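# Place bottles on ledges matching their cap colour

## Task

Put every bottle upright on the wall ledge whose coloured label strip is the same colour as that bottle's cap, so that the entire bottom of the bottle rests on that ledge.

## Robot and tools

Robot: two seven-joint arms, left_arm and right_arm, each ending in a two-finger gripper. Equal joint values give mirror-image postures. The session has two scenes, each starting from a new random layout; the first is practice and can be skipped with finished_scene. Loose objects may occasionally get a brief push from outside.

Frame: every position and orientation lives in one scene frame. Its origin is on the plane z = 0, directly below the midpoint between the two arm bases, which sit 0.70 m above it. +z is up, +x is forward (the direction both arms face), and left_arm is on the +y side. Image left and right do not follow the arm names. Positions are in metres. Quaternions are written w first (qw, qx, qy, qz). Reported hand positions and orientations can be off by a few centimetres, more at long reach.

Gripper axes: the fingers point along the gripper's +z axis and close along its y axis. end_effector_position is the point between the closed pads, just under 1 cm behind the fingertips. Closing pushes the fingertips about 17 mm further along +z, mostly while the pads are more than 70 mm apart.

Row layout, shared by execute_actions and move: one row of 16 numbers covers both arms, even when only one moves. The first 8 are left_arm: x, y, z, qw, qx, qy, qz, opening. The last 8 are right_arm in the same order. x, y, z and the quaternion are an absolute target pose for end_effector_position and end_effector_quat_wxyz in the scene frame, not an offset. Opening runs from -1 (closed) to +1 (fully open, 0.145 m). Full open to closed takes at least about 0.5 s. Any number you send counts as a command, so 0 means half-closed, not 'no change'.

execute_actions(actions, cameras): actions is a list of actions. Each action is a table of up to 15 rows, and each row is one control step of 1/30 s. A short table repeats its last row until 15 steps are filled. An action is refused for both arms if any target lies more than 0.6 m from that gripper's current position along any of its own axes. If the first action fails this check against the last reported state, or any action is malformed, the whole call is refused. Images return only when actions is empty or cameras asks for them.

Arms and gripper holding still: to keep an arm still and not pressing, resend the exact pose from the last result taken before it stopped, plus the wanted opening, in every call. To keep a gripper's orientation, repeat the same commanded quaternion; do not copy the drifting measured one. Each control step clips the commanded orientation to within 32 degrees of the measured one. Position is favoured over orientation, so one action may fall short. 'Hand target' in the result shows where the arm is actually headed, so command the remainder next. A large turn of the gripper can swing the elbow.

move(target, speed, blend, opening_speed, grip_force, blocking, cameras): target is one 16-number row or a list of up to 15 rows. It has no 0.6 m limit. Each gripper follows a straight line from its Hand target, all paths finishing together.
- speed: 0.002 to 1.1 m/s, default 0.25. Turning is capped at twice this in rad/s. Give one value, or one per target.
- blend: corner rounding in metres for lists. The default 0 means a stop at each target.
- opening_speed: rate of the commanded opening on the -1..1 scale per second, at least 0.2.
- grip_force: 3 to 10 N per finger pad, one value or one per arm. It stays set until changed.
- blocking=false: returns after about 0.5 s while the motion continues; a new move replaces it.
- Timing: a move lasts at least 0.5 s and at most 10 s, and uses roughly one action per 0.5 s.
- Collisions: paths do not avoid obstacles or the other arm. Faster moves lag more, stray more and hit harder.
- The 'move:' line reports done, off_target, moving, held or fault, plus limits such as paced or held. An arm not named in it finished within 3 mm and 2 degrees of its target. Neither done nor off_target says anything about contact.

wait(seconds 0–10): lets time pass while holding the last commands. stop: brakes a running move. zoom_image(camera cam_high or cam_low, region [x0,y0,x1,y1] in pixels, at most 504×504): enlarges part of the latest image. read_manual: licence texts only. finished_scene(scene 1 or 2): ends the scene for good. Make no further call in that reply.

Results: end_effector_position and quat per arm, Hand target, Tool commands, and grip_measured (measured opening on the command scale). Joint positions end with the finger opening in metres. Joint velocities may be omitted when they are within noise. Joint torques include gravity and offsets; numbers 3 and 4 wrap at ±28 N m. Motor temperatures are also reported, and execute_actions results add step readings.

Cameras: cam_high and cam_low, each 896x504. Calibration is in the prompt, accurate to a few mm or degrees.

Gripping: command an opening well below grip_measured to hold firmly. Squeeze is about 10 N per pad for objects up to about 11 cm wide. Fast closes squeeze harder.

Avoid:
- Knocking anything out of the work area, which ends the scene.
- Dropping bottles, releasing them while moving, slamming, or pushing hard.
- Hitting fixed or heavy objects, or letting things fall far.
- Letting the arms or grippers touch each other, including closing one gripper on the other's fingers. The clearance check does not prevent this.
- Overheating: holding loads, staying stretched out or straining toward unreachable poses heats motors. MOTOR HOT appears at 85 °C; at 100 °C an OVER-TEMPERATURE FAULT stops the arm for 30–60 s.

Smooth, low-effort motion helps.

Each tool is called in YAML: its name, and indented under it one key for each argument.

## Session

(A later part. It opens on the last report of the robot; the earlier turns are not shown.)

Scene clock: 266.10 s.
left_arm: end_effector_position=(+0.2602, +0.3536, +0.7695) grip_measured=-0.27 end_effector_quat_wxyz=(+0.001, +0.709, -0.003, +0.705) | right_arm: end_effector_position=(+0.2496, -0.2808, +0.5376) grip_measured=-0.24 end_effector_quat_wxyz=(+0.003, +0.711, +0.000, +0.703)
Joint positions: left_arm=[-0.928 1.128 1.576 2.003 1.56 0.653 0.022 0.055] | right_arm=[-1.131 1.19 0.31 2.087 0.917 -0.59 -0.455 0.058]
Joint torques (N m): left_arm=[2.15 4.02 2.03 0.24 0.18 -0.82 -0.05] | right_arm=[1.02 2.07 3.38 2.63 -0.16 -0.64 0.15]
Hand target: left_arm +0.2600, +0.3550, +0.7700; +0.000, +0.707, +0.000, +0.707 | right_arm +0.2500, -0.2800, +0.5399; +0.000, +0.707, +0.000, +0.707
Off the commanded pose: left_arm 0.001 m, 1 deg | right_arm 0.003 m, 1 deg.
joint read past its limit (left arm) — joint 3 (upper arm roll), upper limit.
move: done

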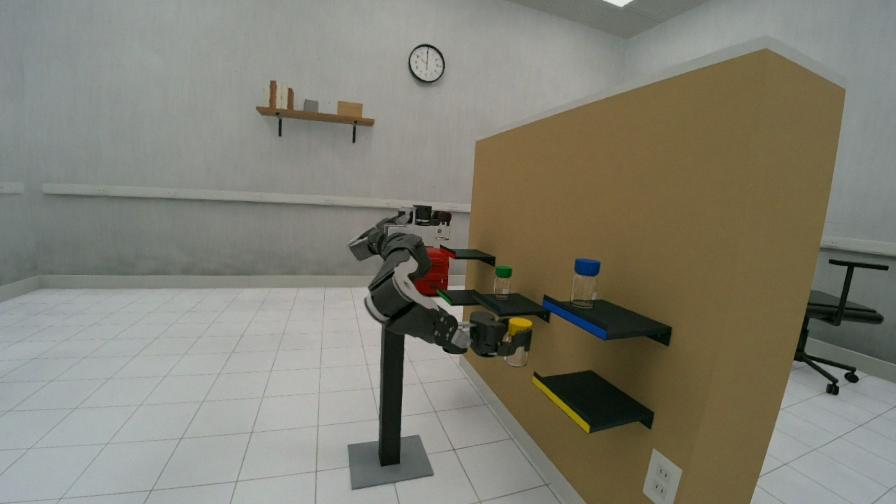

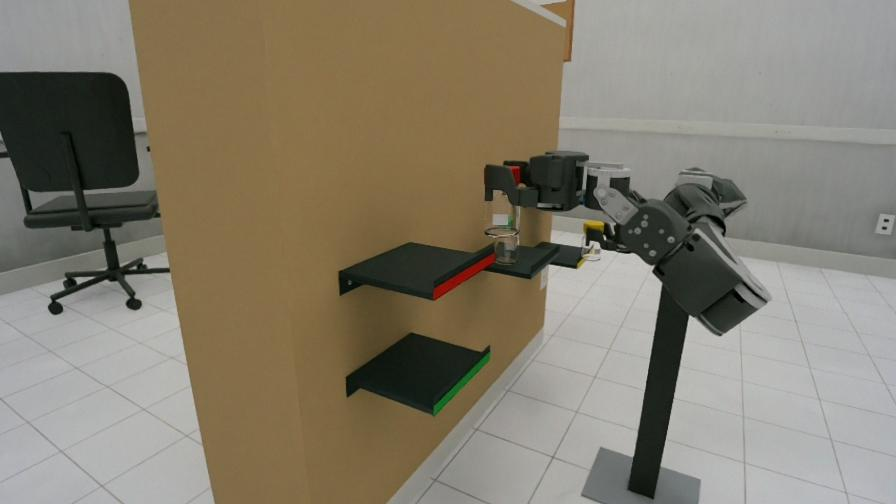

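move:
  target:
    - [0.30,0.355,0.77,0,0.7071,0,0.7071,-0.6,0.25,-0.345,0.548,0,0.7071,0,0.7071,-0.6]
    - [0.385,0.355,0.765,0,0.7071,0,0.7071,-0.6,0.38,-0.345,0.546,0,0.7071,0,0.7071,-0.6]
    - [0.385,0.355,0.73,0,0.7071,0,0.7071,-0.6,0.38,-0.345,0.51,0,0.7071,0,0.7071,-0.6]
    - [0.385,0.355,0.712,0,0.7071,0,0.7071,-0.6,0.38,-0.345,0.492,0,0.7071,0,0.7071,-0.6]
  speed: [0.22,0.22,0.15,0.06]
  blend: [0.01,0,0,0]
  cameras: ["all"]

zoom_image:
  camera: "cam_high"
  region: [450, 200, 700, 440]

Scene clock: 284.77 s.
left_arm: end_effector_position=(+0.3854, +0.3537, +0.7128) grip_measured=-0.27 end_effector_quat_wxyz=(+0.003, +0.708, -0.002, +0.706) | right_arm: end_effector_position=(+0.3819, -0.3444, +0.5028) grip_measured=-0.24 end_effector_quat_wxyz=(+0.094, +0.804, +0.134, +0.572)
Joint positions: left_arm=[-1.407 1.605 1.48 1.623 1.582 0.076 -0.081 0.055] | right_arm=[-1.305 1.998 0.423 1.434 1.559 -0.482 -0.232 0.058]
Joint velocities: left_arm=[0.033 -0.011 0.002 -0.007 -0.051 -0.154 0.037 0] | right_arm=[within noise]
Joint torques (N m): left_arm=[4.68 0.99 3.02 0.49 0.04 -0.97 -0.04] | right_arm=[3.55 1.78 2.02 -0.44 0.1 0.49 0.17]
Hand target: left_arm +0.3850, +0.3549, +0.7120; +0.000, +0.707, +0.000, +0.707 | right_arm +0.3775, -0.3449, +0.4940; +0.094, +0.815, +0.139, +0.554
Off the commanded pose: left_arm 0.002 m, 0 deg | right_arm 0.011 m, 27 deg.
joint read past its limit (right arm) — joint 2 (shoulder roll), upper limit.
joint sent to its limit (left arm) — joint 1 (shoulder pitch), lower limit. The joint targets still meet the commanded pose.
joint sent to its limit (right arm) — joint 1 (shoulder pitch), lower limit; joint 2 (shoulder roll), upper limit; joint 5 (forearm roll), upper limit. The joint targets are off in orientation, not in position.
move: off_target (right_arm)

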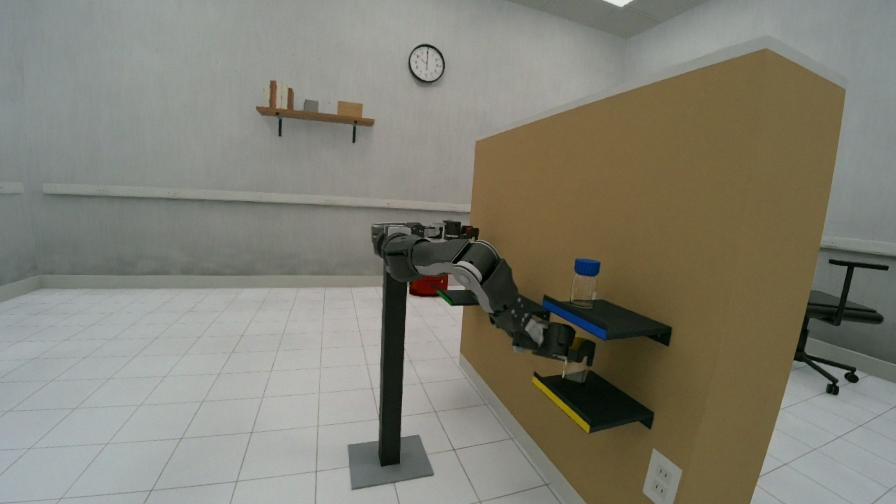

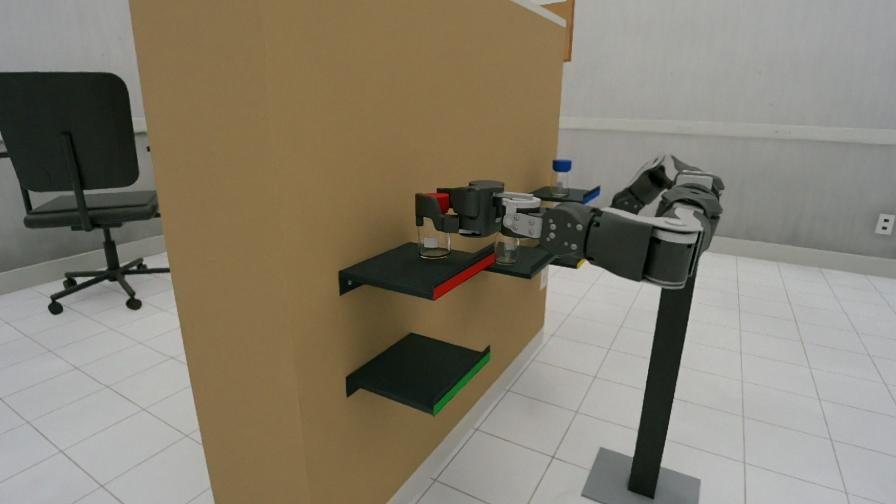

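Scaled by 2.016 from the camera's 896x504 image, which has a finer 1280x720 frame.

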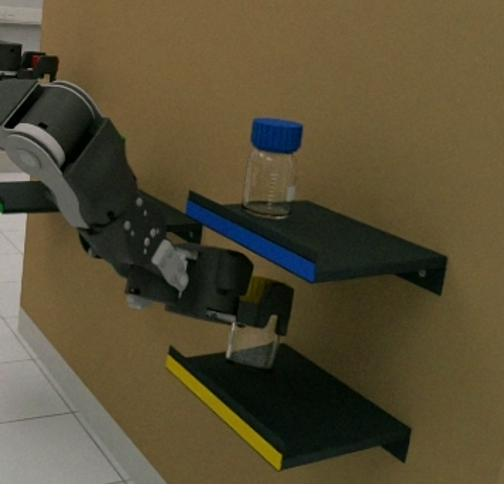

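move:
  target:
    - [0.385,0.355,0.702,0,0.7071,0,0.7071,-0.6,0.375,-0.345,0.545,0.05,0.75,0.07,0.66,-0.6]
    - [0.385,0.355,0.702,0,0.7071,0,0.7071,-0.6,0.24,-0.335,0.55,0,0.7071,0,0.7071,-0.6]
    - [0.385,0.355,0.702,0,0.7071,0,0.7071,-0.6,0.24,-0.24,0.45,0,0.7071,0,0.7071,-0.6]
  speed: [0.12,0.25,0.25]

Scene clock: 299.97 s.
left_arm: end_effector_position=(+0.3851, +0.3539, +0.7101) grip_measured=-0.27 end_effector_quat_wxyz=(+0.003, +0.697, -0.001, +0.718) | right_arm: end_effector_position=(+0.2389, -0.2383, +0.4474) grip_measured=-0.24 end_effector_quat_wxyz=(-0.003, +0.711, +0.001, +0.703)
Joint positions: left_arm=[-1.404 1.602 1.439 1.626 1.578 0.005 -0.081 0.055] | right_arm=[-0.626 0.753 -0.211 1.792 0.531 -0.563 -0.354 0.058]
Joint torques (N m): left_arm=[4.47 1.12 1.73 0.46 0.05 -0.17 -0.04] | right_arm=[0.57 3.44 3.19 3.44 -0.24 -0.57 -0.13]
Hand target: left_arm +0.3849, +0.3550, +0.7021; +0.000, +0.707, +0.000, +0.707 | right_arm +0.2400, -0.2400, +0.4499; +0.000, +0.707, +0.000, +0.707
Off the commanded pose: left_arm 0.008 m, 2 deg | right_arm 0.003 m, 1 deg.
move: off_target (left_arm)

move:
  target:
    - [0.385,0.355,0.709,0,0.7071,0,0.7071,-0.6,0.24,-0.26,0.45,0,0.7071,0,0.7071,-0.6]
    - [0.385,0.355,0.709,0,0.7071,0,0.7071,0.9,0.24,-0.345,0.50,0,0.7071,0,0.7071,-0.6]
    - [0.26,0.355,0.715,0,0.7071,0,0.7071,0.9,0.24,-0.345,0.545,0,0.7071,0,0.7071,-0.6]
    - [0.25,0.25,0.60,0,0.7071,0,0.7071,0.9,0.30,-0.345,0.548,0,0.7071,0,0.7071,-0.6]
    - [0.25,0.24,0.45,0,0.7071,0,0.7071,0,0.375,-0.345,0.545,0,0.7071,0,0.7071,-0.6]
  speed: [0.15,0.22,0.22,0.22,0.22]
  opening_speed: 2
  blend: [0,0,0,0.01,0]
  cameras: ["all"]

zoom_image:
  camera: "cam_high"
  region: [450, 200, 700, 440]

Scene clock: 323.63 s.
left_arm: end_effector_position=(+0.2503, +0.2408, +0.4507) grip_measured=+0.00 end_effector_quat_wxyz=(-0.002, +0.707, +0.003, +0.708) | right_arm: end_effector_position=(+0.3751, -0.3433, +0.5460) grip_measured=-0.24 end_effector_quat_wxyz=(+0.061, +0.727, +0.041, +0.682)
Joint positions: left_arm=[-0.501 0.902 -0.404 1.777 0.581 -0.627 -0.521 0.076] | right_arm=[-1.311 1.894 0.49 1.532 1.559 -0.727 -0.318 0.058]
Joint torques (N m): left_arm=[1.54 4.18 0.98 3.49 -0.12 -0.64 0.22] | right_arm=[4.13 1.49 3.11 -0.4 0.07 -0.53 -0.18]
Hand target: left_arm +0.2500, +0.2400, +0.4500; +0.000, +0.707, +0.000, +0.707 | right_arm +0.3745, -0.3448, +0.5454; +0.063, +0.727, +0.039, +0.682
Off the commanded pose: left_arm 0.001 m, 0 deg | right_arm 0.002 m, 9 deg.
joint sent to its limit (right arm) — joint 1 (shoulder pitch), lower limit; joint 5 (forearm roll), upper limit. The joint targets are off in orientation, not in position.
move: off_target (right_arm)

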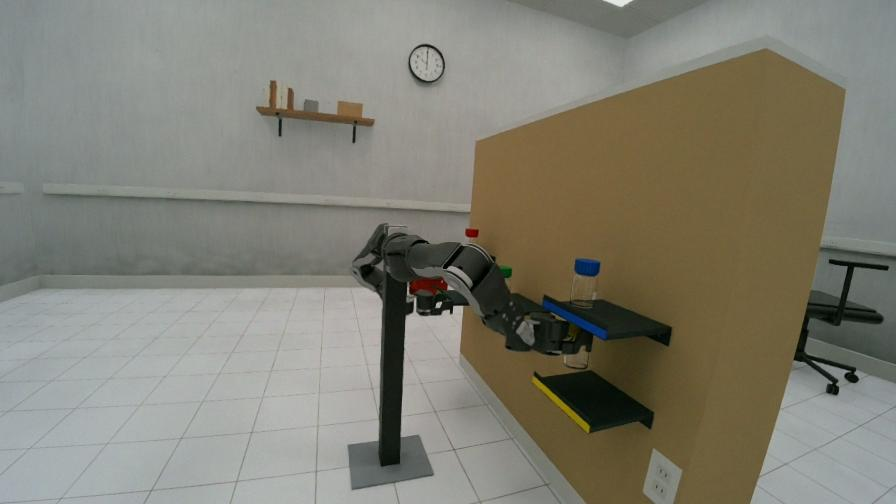

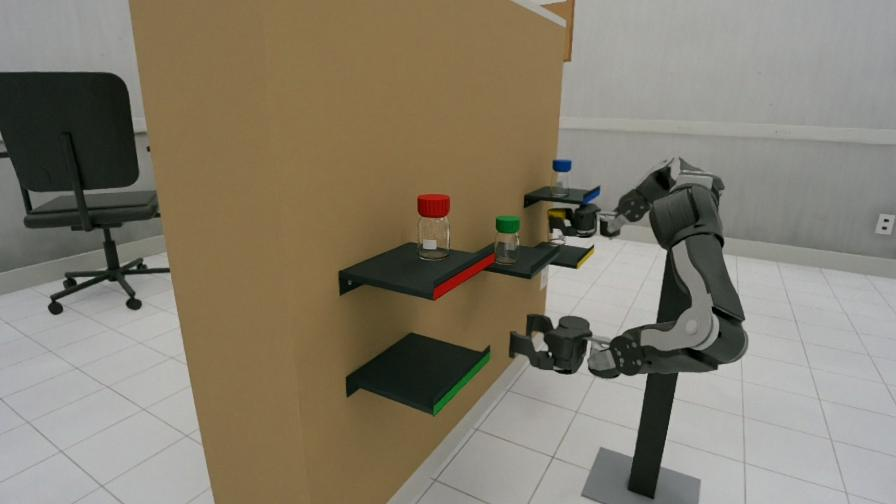

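Scaled by 2.016 from the camera's 896x504 image, which has a finer 1280x720 frame.

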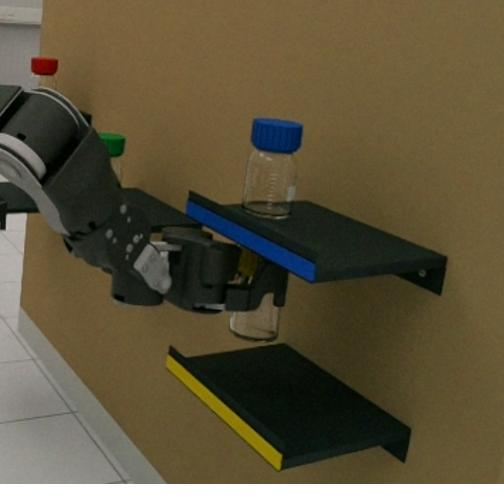

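move:
  target:
    - [0.33,0.185,0.46,0,0.7071,0,0.7071,0,0.24,-0.335,0.55,0,0.7071,0,0.7071,-0.6]
    - [0.35,0.185,0.60,0,0.7071,0,0.7071,0,0.24,-0.24,0.45,0,0.7071,0,0.7071,-0.6]
    - [0.36,0.185,0.695,0,0.7071,0,0.7071,0,0.31,-0.19,0.43,0,0.7071,0,0.7071,-0.6]
    - [0.375,0.055,0.695,0,0.7071,0,0.7071,0.4,0.31,-0.19,0.54,0,0.7071,0,0.7071,-0.6]
  speed: 0.25
  opening_speed: 2
  blend: [0.02,0.02,0,0]
  cameras: ["all"]

zoom_image:
  camera: "cam_low"
  region: [400, 150, 600, 290]

Scene clock: 345.47 s.
left_arm: end_effector_position=(+0.3744, +0.0540, +0.6957) grip_measured=+0.40 end_effector_quat_wxyz=(+0.003, +0.706, -0.001, +0.708) | right_arm: end_effector_position=(+0.3095, -0.1884, +0.5385) grip_measured=-0.24 end_effector_quat_wxyz=(-0.003, +0.709, +0.003, +0.705)
Joint positions: left_arm=[0.818 0.238 -0.745 2.015 0.972 0.733 -1.212 0.105] | right_arm=[-0.238 0.741 -0.288 2.097 0.601 0.009 -0.54 0.058]
Joint torques (N m): left_arm=[7.79 -0.62 1.78 2.06 -0.29 -0.25 -0.01] | right_arm=[2.47 2.73 3.07 3.44 -0.28 -0.49 -0.12]
Hand target: left_arm +0.3750, +0.0550, +0.6950; +0.000, +0.707, +0.000, +0.707 | right_arm +0.3100, -0.1900, +0.5400; +0.000, +0.707, +0.000, +0.707
Off the commanded pose: left_arm 0.001 m, 0 deg | right_arm 0.002 m, 1 deg.
move: done

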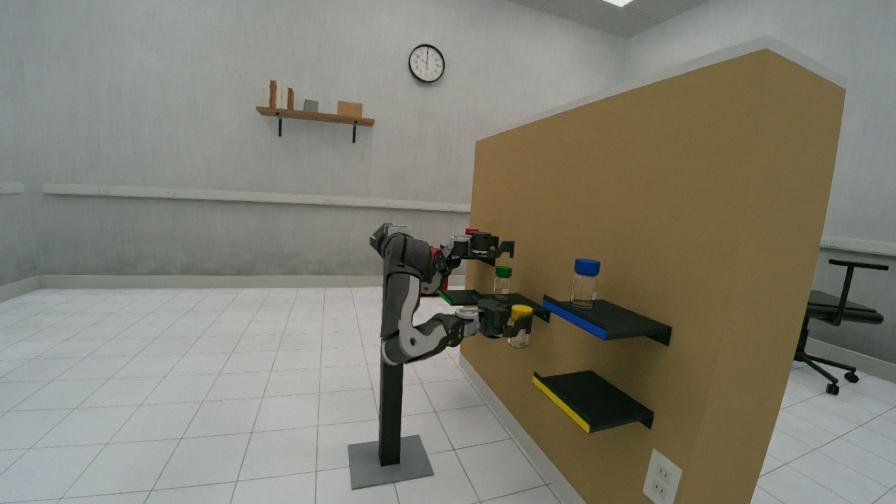

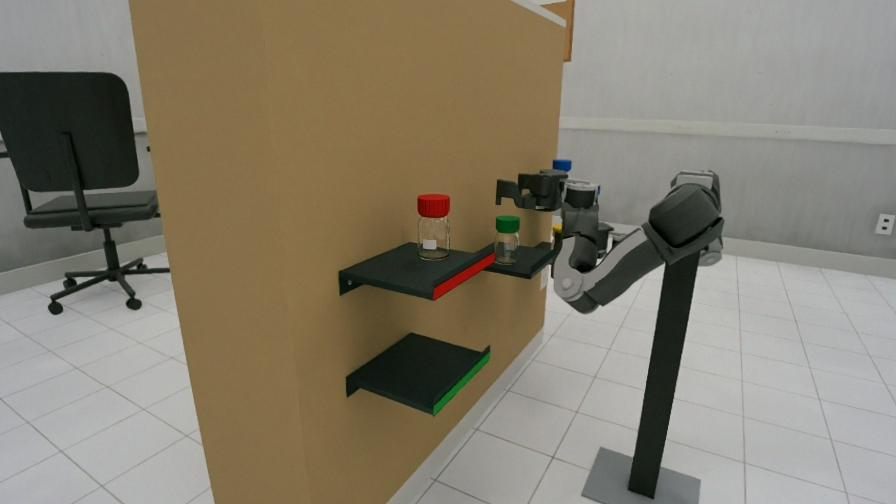

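Scaled by 2.520 from the camera's 896x504 image, which has a finer 1280x720 frame.

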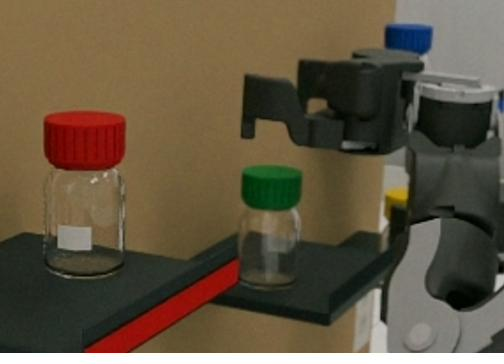

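move:
  target:
    - [0.385,0.052,0.69,0,0.7071,0,0.7071,0.4,0.30,-0.25,0.55,0,0.7071,0,0.7071,-0.6]
    - [0.386,0.052,0.61,0,0.7071,0,0.7071,0.4,0.30,-0.345,0.552,0,0.7071,0,0.7071,-0.6]
    - [0.386,0.052,0.603,0,0.7071,0,0.7071,0.4,0.378,-0.345,0.546,0,0.7071,0,0.7071,-0.6]
    - [0.386,0.052,0.603,0,0.7071,0,0.7071,-0.6,0.378,-0.345,0.51,0,0.7071,0,0.7071,-0.6]
  speed: [0.2,0.2,0.18,0.12]
  opening_speed: 2
  cameras: ["all"]

zoom_image:
  camera: "cam_high"
  region: [450, 200, 700, 440]

Scene clock: 364.77 s.
left_arm: end_effector_position=(+0.3859, +0.0522, +0.6069) grip_measured=-0.38 end_effector_quat_wxyz=(+0.001, +0.704, +0.002, +0.711) | right_arm: end_effector_position=(+0.3772, -0.3461, +0.5063) grip_measured=-0.24 end_effector_quat_wxyz=(+0.002, +0.713, -0.002, +0.701)
Joint positions: left_arm=[0.643 0.352 -0.933 1.858 0.752 0.34 -1.063 0.047] | right_arm=[0.034 0.892 -0.148 1.33 0.918 -0.214 0.093 0.058]
Joint torques (N m): left_arm=[6.53 -0.15 1.39 2.84 -0.28 -0.38 0.17] | right_arm=[4.36 6.34 4.07 3.1 0.15 -0.8 0.18]
Hand target: left_arm +0.3860, +0.0520, +0.6031; +0.000, +0.707, +0.000, +0.707 | right_arm +0.3780, -0.3451, +0.5101; +0.000, +0.707, +0.000, +0.707
Off the commanded pose: left_arm 0.004 m, 1 deg | right_arm 0.004 m, 1 deg.
move: off_target (left_arm, right_arm); target 4's new opening was sent with left_arm's hand 0.004 m and 1 deg from that target

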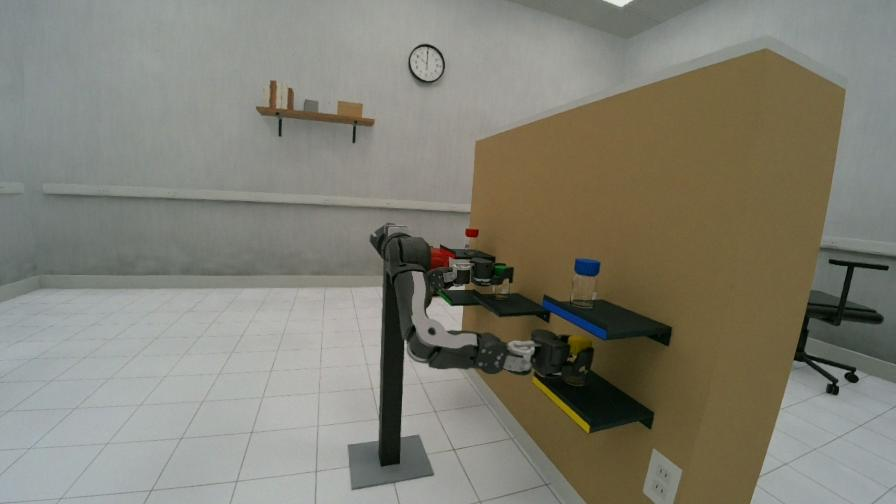

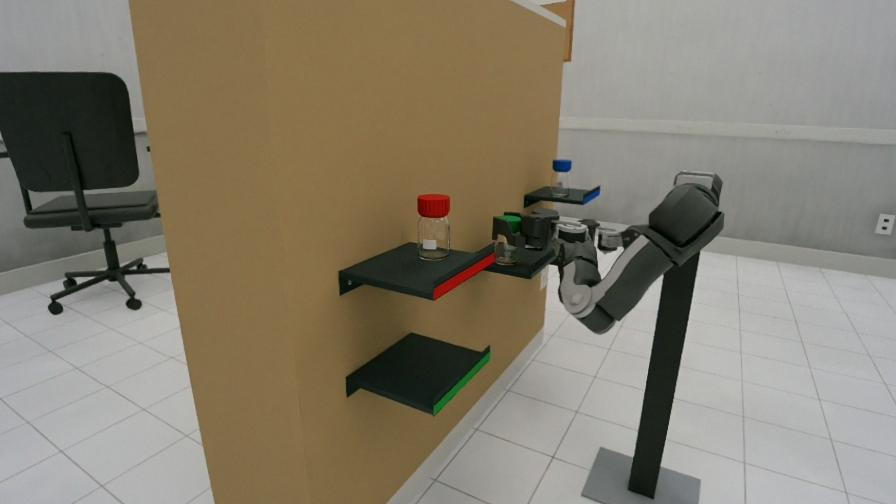

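Scaled by 2.016 from the camera's 896x504 image, which has a finer 1280x720 frame.

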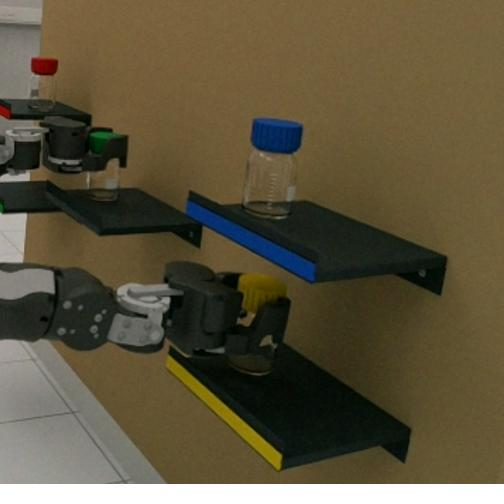

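move:
  target:
    - [0.386,0.052,0.68,0,0.7071,0,0.7071,-0.6,0.378,-0.345,0.49,0,0.7071,0,0.7071,-0.6]
    - [0.36,0.185,0.68,0,0.7071,0,0.7071,-0.6,0.378,-0.345,0.49,0,0.7071,0,0.7071,-0.6]
    - [0.31,0.19,0.545,0,0.7071,0,0.7071,-0.6,0.378,-0.345,0.49,0,0.7071,0,0.7071,-0.6]
  speed: [0.15,0.22,0.22]
  blend: [0.01,0.01,0]

Scene clock: 378.53 s.
left_arm: end_effector_position=(+0.3094, +0.1906, +0.5428) grip_measured=-0.59 end_effector_quat_wxyz=(-0.002, +0.711, +0.001, +0.703) | right_arm: end_effector_position=(+0.3794, -0.3471, +0.5012) grip_measured=-0.24 end_effector_quat_wxyz=(+0.004, +0.693, +0.000, +0.721)
Joint positions: left_arm=[-0.14 0.918 -0.455 2.117 0.711 -0.081 -0.702 0.031] | right_arm=[0.066 0.849 -0.17 1.254 0.889 -0.307 0.128 0.058]
Joint torques (N m): left_arm=[4.13 3.42 1.96 4.15 -0.38 -0.79 0.21] | right_arm=[2.76 5.71 0.75 1.66 0.24 0.21 0.08]
Hand target: left_arm +0.3100, +0.1900, +0.5451; +0.000, +0.707, +0.000, +0.707 | right_arm +0.3777, -0.3450, +0.4902; +0.000, +0.707, +0.000, +0.707
Off the commanded pose: left_arm 0.002 m, 1 deg | right_arm 0.012 m, 2 deg.
move: off_target (right_arm)

wait:
  seconds: 0
  cameras: ["all"]

zoom_image:
  camera: "cam_low"
  region: [400, 180, 640, 380]

Scene clock: 385.43 s.
left_arm: end_effector_position=(+0.3094, +0.1906, +0.5428) grip_measured=-0.59 end_effector_quat_wxyz=(-0.002, +0.711, +0.001, +0.703) | right_arm: end_effector_position=(+0.3794, -0.3471, +0.5012) grip_measured=-0.24 end_effector_quat_wxyz=(+0.004, +0.693, +0.000, +0.721)
Joint positions: left_arm=[-0.14 0.918 -0.455 2.117 0.711 -0.081 -0.702 0.031] | right_arm=[0.066 0.849 -0.17 1.254 0.889 -0.307 0.128 0.058]
Joint torques (N m): left_arm=[4.13 3.42 1.96 4.15 -0.38 -0.79 0.21] | right_arm=[2.73 5.55 0.87 1.74 0.24 0.21 0.07]
Hand target: left_arm +0.3100, +0.1900, +0.5451; +0.000, +0.707, +0.000, +0.707 | right_arm +0.3777, -0.3450, +0.4902; +0.000, +0.707, +0.000, +0.707
Tool commands: left_gripper/opening=-0.6 right_gripper/opening=-0.6
Off the commanded pose: left_arm 0.002 m, 1 deg | right_arm 0.012 m, 2 deg.

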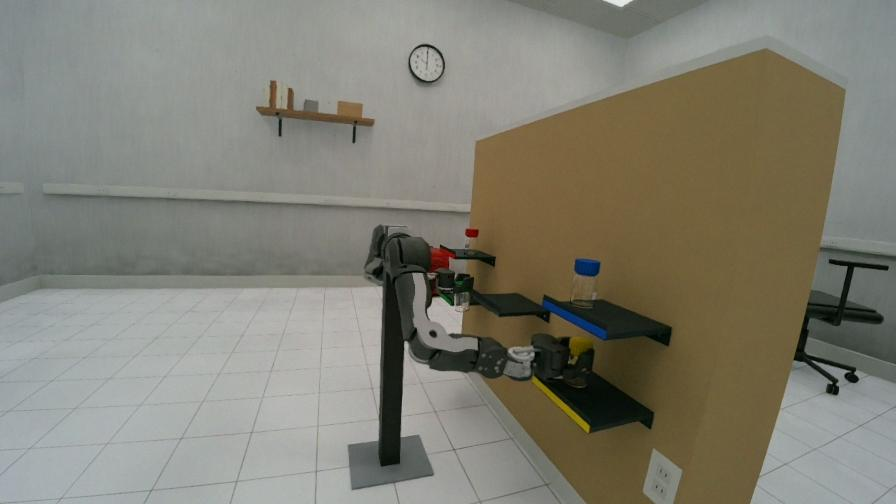

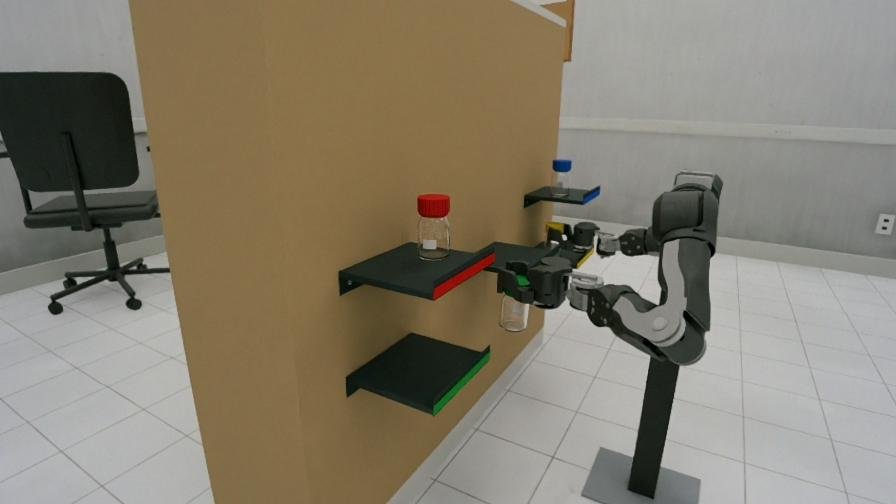

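Scaled by 2.100 from the camera's 896x504 image, which has a finer 1280x720 frame.

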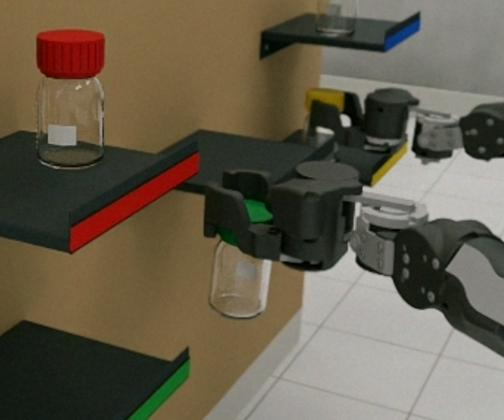

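move:
  target:
    - [0.31,0.19,0.545,0,0.7071,0,0.7071,-0.9,0.378,-0.345,0.4995,0,0.7071,0,0.7071,-0.6]
    - [0.31,0.19,0.56,0,0.7071,0,0.7071,-0.9,0.378,-0.345,0.4995,0,0.7071,0,0.7071,0.9]
  speed: 0.1
  opening_speed: 2
  cameras: ["all"]

zoom_image:
  camera: "cam_low"
  region: [440, 220, 600, 350]

zoom_image:
  camera: "cam_high"
  region: [420, 220, 640, 420]

Scene clock: 408.00 s.
left_arm: end_effector_position=(+0.3098, +0.1895, +0.5568) grip_measured=-0.59 end_effector_quat_wxyz=(+0.001, +0.711, -0.002, +0.703) | right_arm: end_effector_position=(+0.3782, -0.3451, +0.5004) grip_measured=+0.90 end_effector_quat_wxyz=(+0.000, +0.705, +0.001, +0.709)
Joint positions: left_arm=[-0.131 0.938 -0.422 2.165 0.749 -0.033 -0.708 0.031] | right_arm=[0.052 0.87 -0.17 1.286 0.904 -0.263 0.115 0.139]
Joint torques (N m): left_arm=[3.84 3.76 2.69 5.15 -0.29 -0.62 -0.02] | right_arm=[3.55 6.4 3.41 3.08 0.25 -0.3 -0.07]
Hand target: left_arm +0.3100, +0.1900, +0.5600; +0.000, +0.707, +0.000, +0.707 | right_arm +0.3780, -0.3450, +0.4995; +0.000, +0.707, +0.000, +0.707
Off the commanded pose: left_arm 0.003 m, 1 deg | right_arm 0.001 m, 0 deg.
move: done

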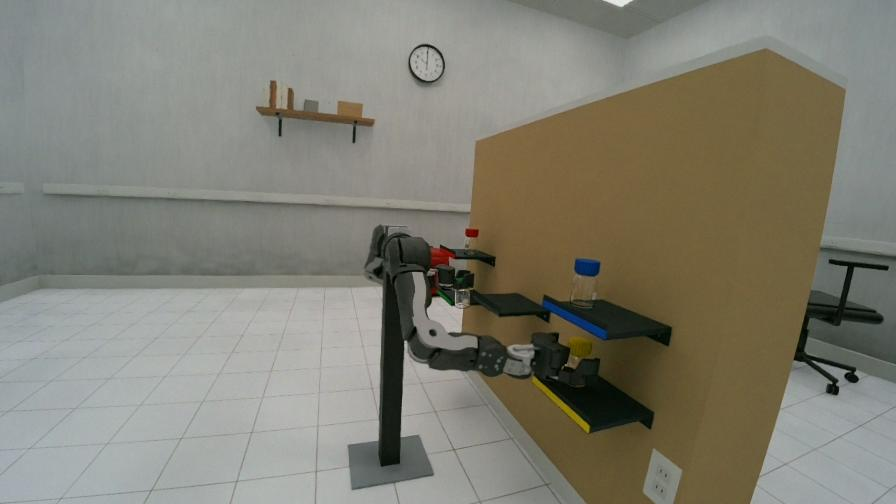

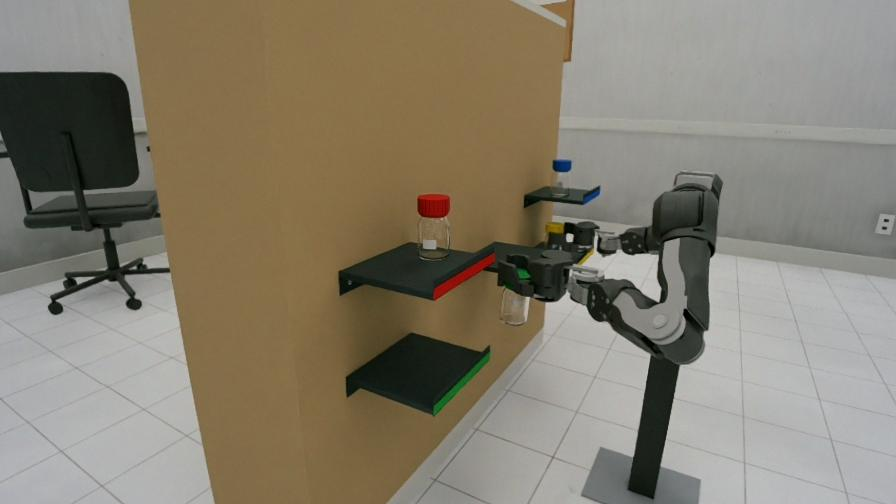

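Scaled by 3.150 from the camera's 896x504 image, which has a finer 1280x720 frame.

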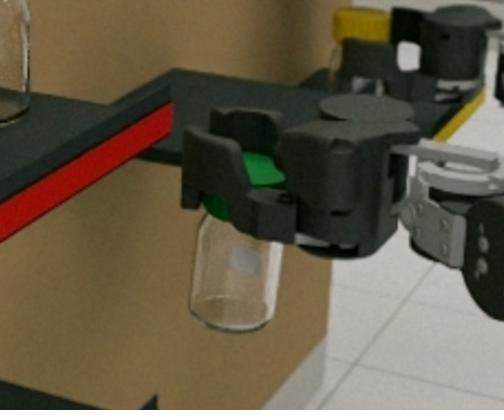

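Scaled by 2.291 from the camera's 896x504 image, which has a finer 1280x720 frame.

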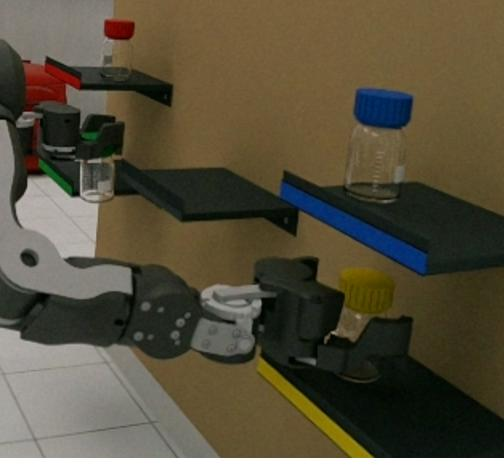

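move:
  target:
    - [0.30,0.25,0.557,0,0.7071,0,0.7071,-0.9,0.33,-0.345,0.512,0,0.7071,0,0.7071,0.9]
    - [0.30,0.355,0.557,0,0.7071,0,0.7071,-0.9,0.26,-0.345,0.514,0,0.7071,0,0.7071,0.9]
  speed: 0.15
  cameras: ["all"]

zoom_image:
  camera: "cam_low"
  region: [380, 250, 580, 420]

zoom_image:
  camera: "cam_high"
  region: [420, 220, 640, 420]

Scene clock: 445.07 s.
left_arm: end_effector_position=(+0.3006, +0.3559, +0.5568) grip_measured=-0.59 end_effector_quat_wxyz=(-0.003, +0.708, +0.000, +0.706) | right_arm: end_effector_position=(+0.2594, -0.3452, +0.5115) grip_measured=+0.90 end_effector_quat_wxyz=(+0.001, +0.710, -0.002, +0.704)
Joint positions: left_arm=[-0.888 1.223 0.417 1.742 1.239 -0.437 -0.032 0.031] | right_arm=[-0.807 0.888 0.364 1.735 0.979 -0.409 0.1 0.139]
Joint torques (N m): left_arm=[2.15 4.1 3.25 2.29 0.17 -0.74 0.25] | right_arm=[0.62 4.84 4.49 2.76 0.22 -0.54 0.15]
Hand target: left_arm +0.3000, +0.3550, +0.5570; +0.000, +0.707, +0.000, +0.707 | right_arm +0.2600, -0.3450, +0.5140; +0.000, +0.707, +0.000, +0.707
Off the commanded pose: left_arm 0.001 m, 0 deg | right_arm 0.003 m, 1 deg.
move: done

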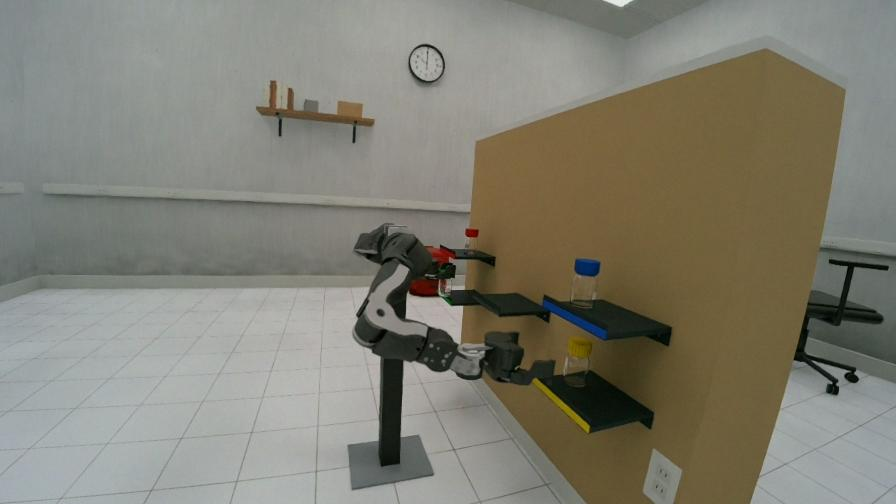

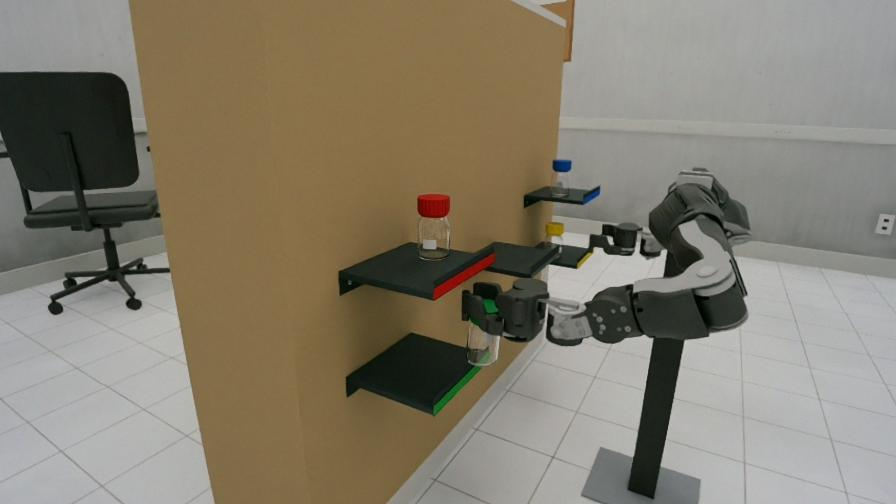

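Scaled by 2.520 from the camera's 896x504 image, which has a finer 1280x720 frame.

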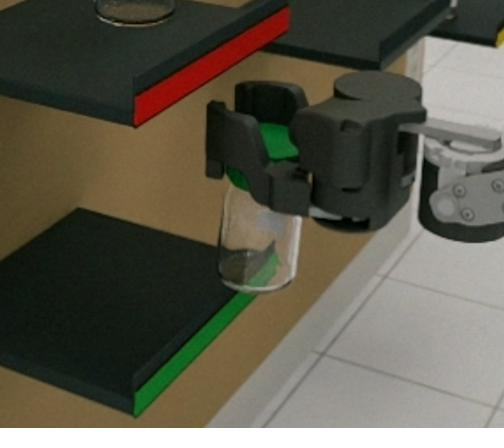

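Scaled by 2.291 from the camera's 896x504 image, which has a finer 1280x720 frame.

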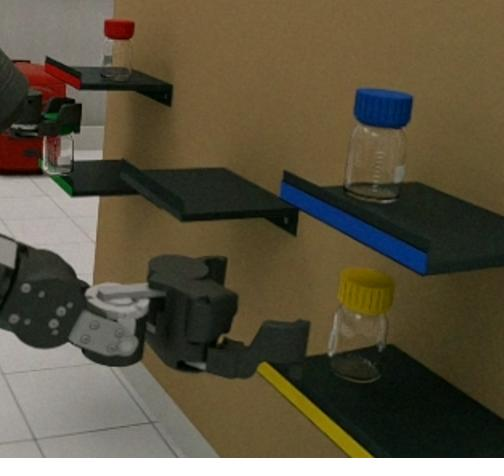

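move:
  target:
    - [0.33,0.355,0.562,0,0.7071,0,0.7071,-0.9,0.26,-0.345,0.514,0,0.7071,0,0.7071,0.9]
    - [0.398,0.355,0.558,0,0.7071,0,0.7071,-0.9,0.26,-0.345,0.514,0,0.7071,0,0.7071,0.9]
    - [0.398,0.355,0.52,0,0.7071,0,0.7071,-0.9,0.26,-0.345,0.514,0,0.7071,0,0.7071,0.9]
    - [0.398,0.355,0.502,0,0.7071,0,0.7071,-0.9,0.26,-0.345,0.514,0,0.7071,0,0.7071,0.9]
  speed: [0.12,0.12,0.06,0.03]
  blend: [0.01,0.005,0,0]
  cameras: ["all"]

zoom_image:
  camera: "cam_low"
  region: [350, 250, 550, 420]

Scene clock: 460.60 s.
left_arm: end_effector_position=(+0.4010, +0.3578, +0.5339) grip_measured=-0.59 end_effector_quat_wxyz=(-0.003, +0.667, -0.001, +0.745) | right_arm: end_effector_position=(+0.2594, -0.3452, +0.5116) grip_measured=+0.90 end_effector_quat_wxyz=(+0.001, +0.710, -0.002, +0.704)
Joint positions: left_arm=[0.328 1.034 -0.577 1.182 1.154 -0.463 0.07 0.031] | right_arm=[-0.807 0.888 0.364 1.735 0.979 -0.409 0.1 0.139]
Joint torques (N m): left_arm=[0.51 4.1 -1.25 -0.03 0.1 1.29 0.02] | right_arm=[0.57 4.92 4.49 2.7 0.25 -0.56 0.15]
Hand target: left_arm +0.3959, +0.3547, +0.5028; +0.000, +0.707, +0.000, +0.707 | right_arm +0.2600, -0.3450, +0.5141; +0.000, +0.707, +0.000, +0.707
Off the commanded pose: left_arm 0.032 m, 6 deg | right_arm 0.003 m, 1 deg.
move: off_target (left_arm)

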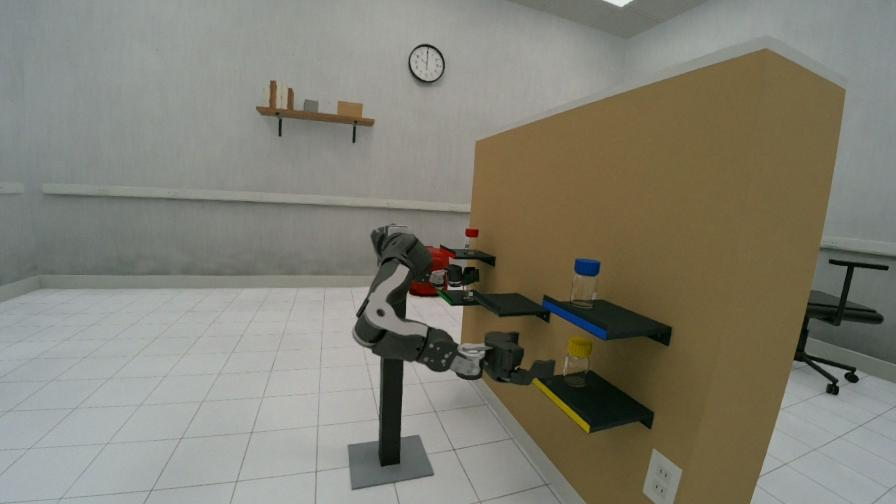

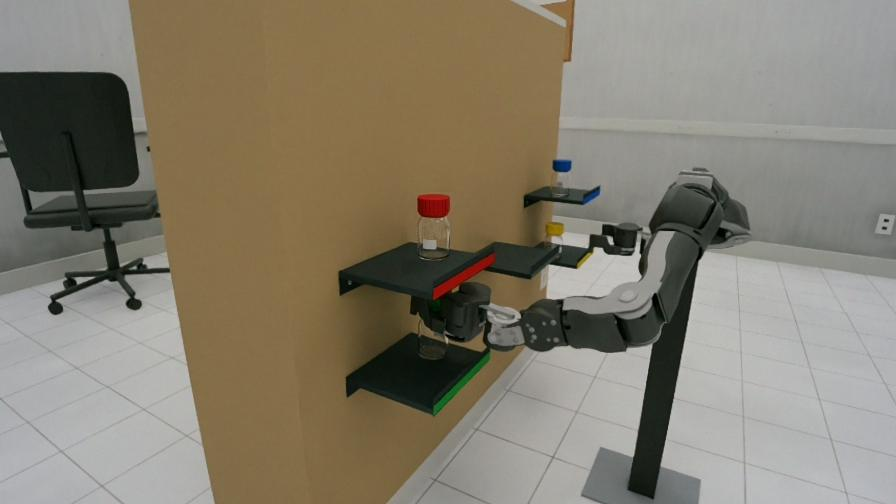

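Scaled by 2.520 from the camera's 896x504 image, which has a finer 1280x720 frame.

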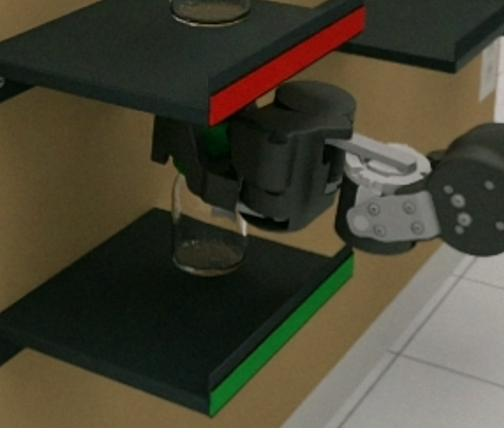

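move:
  target:
    - [0.399,0.356,0.535,0,0.7071,0,0.7071,-0.9,0.26,-0.345,0.514,0,0.7071,0,0.7071,0.9]
  speed: 0.06
  cameras: ["all"]

zoom_image:
  camera: "cam_low"
  region: [350, 250, 550, 420]

Scene clock: 472.13 s.
left_arm: end_effector_position=(+0.3990, +0.3559, +0.5362) grip_measured=-0.59 end_effector_quat_wxyz=(+0.000, +0.704, -0.002, +0.710) | right_arm: end_effector_position=(+0.2594, -0.3452, +0.5116) grip_measured=+0.90 end_effector_quat_wxyz=(+0.001, +0.710, -0.002, +0.704)
Joint positions: left_arm=[0.344 1.124 -0.626 1.274 1.218 -0.348 0.025 0.031] | right_arm=[-0.807 0.888 0.364 1.735 0.979 -0.409 0.1 0.139]
Joint torques (N m): left_arm=[6.32 6.84 2.84 2.56 0.23 -0.41 -0.03] | right_arm=[0.41 4.95 4.51 2.76 0.24 -0.55 0.17]
Hand target: left_arm +0.3990, +0.3560, +0.5350; +0.000, +0.707, +0.000, +0.707 | right_arm +0.2600, -0.3450, +0.5141; +0.000, +0.707, +0.000, +0.707
Off the commanded pose: left_arm 0.001 m, 0 deg | right_arm 0.003 m, 1 deg.
move: done

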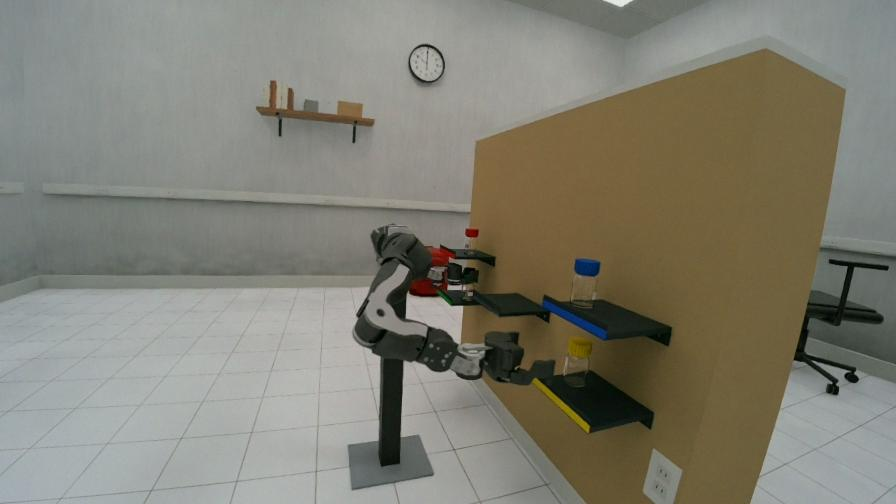

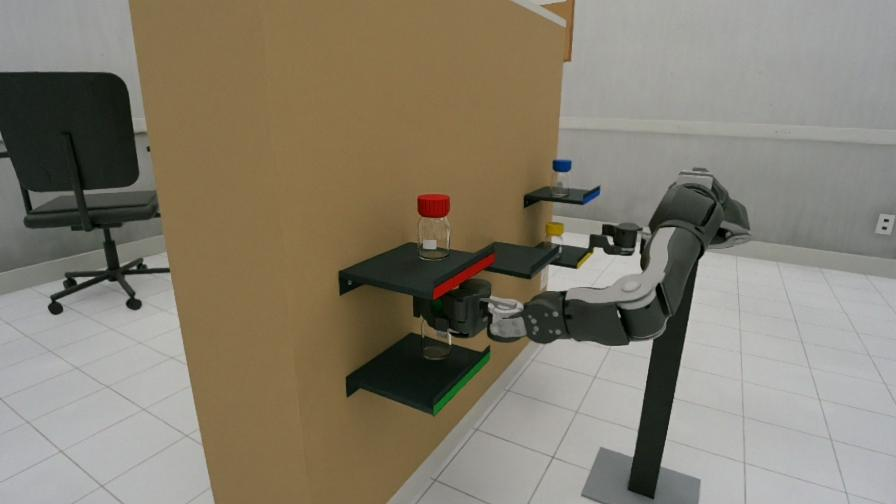

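Scaled by 2.520 from the camera's 896x504 image, which has a finer 1280x720 frame.

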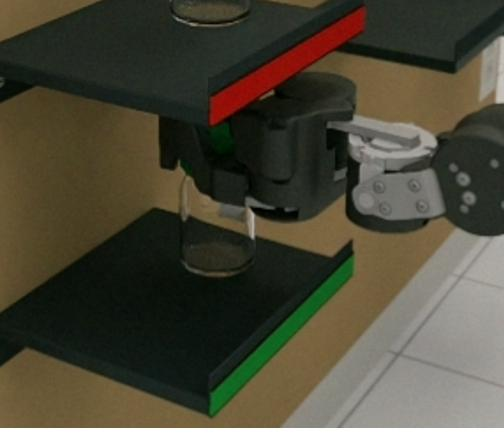

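move:
  target:
    - [0.399,0.356,0.528,0,0.7071,0,0.7071,-0.9,0.26,-0.345,0.514,0,0.7071,0,0.7071,0.9]
  speed: 0.04

Scene clock: 490.53 s.
left_arm: end_effector_position=(+0.3996, +0.3573, +0.5362) grip_measured=-0.59 end_effector_quat_wxyz=(-0.002, +0.698, +0.000, +0.716) | right_arm: end_effector_position=(+0.2594, -0.3452, +0.5116) grip_measured=+0.90 end_effector_quat_wxyz=(+0.001, +0.710, -0.002, +0.704)
Joint positions: left_arm=[0.347 1.112 -0.628 1.258 1.213 -0.37 0.028 0.031] | right_arm=[-0.807 0.888 0.364 1.735 0.979 -0.409 0.1 0.139]
Joint torques (N m): left_arm=[5.55 5.37 1.47 0.95 0.11 -0.31 0.11] | right_arm=[0.67 4.84 4.55 2.76 0.24 -0.56 0.13]
Hand target: left_arm +0.3988, +0.3560, +0.5281; +0.000, +0.707, +0.000, +0.707 | right_arm +0.2600, -0.3450, +0.5141; +0.000, +0.707, +0.000, +0.707
Off the commanded pose: left_arm 0.008 m, 1 deg | right_arm 0.003 m, 1 deg.
move: off_target (left_arm)


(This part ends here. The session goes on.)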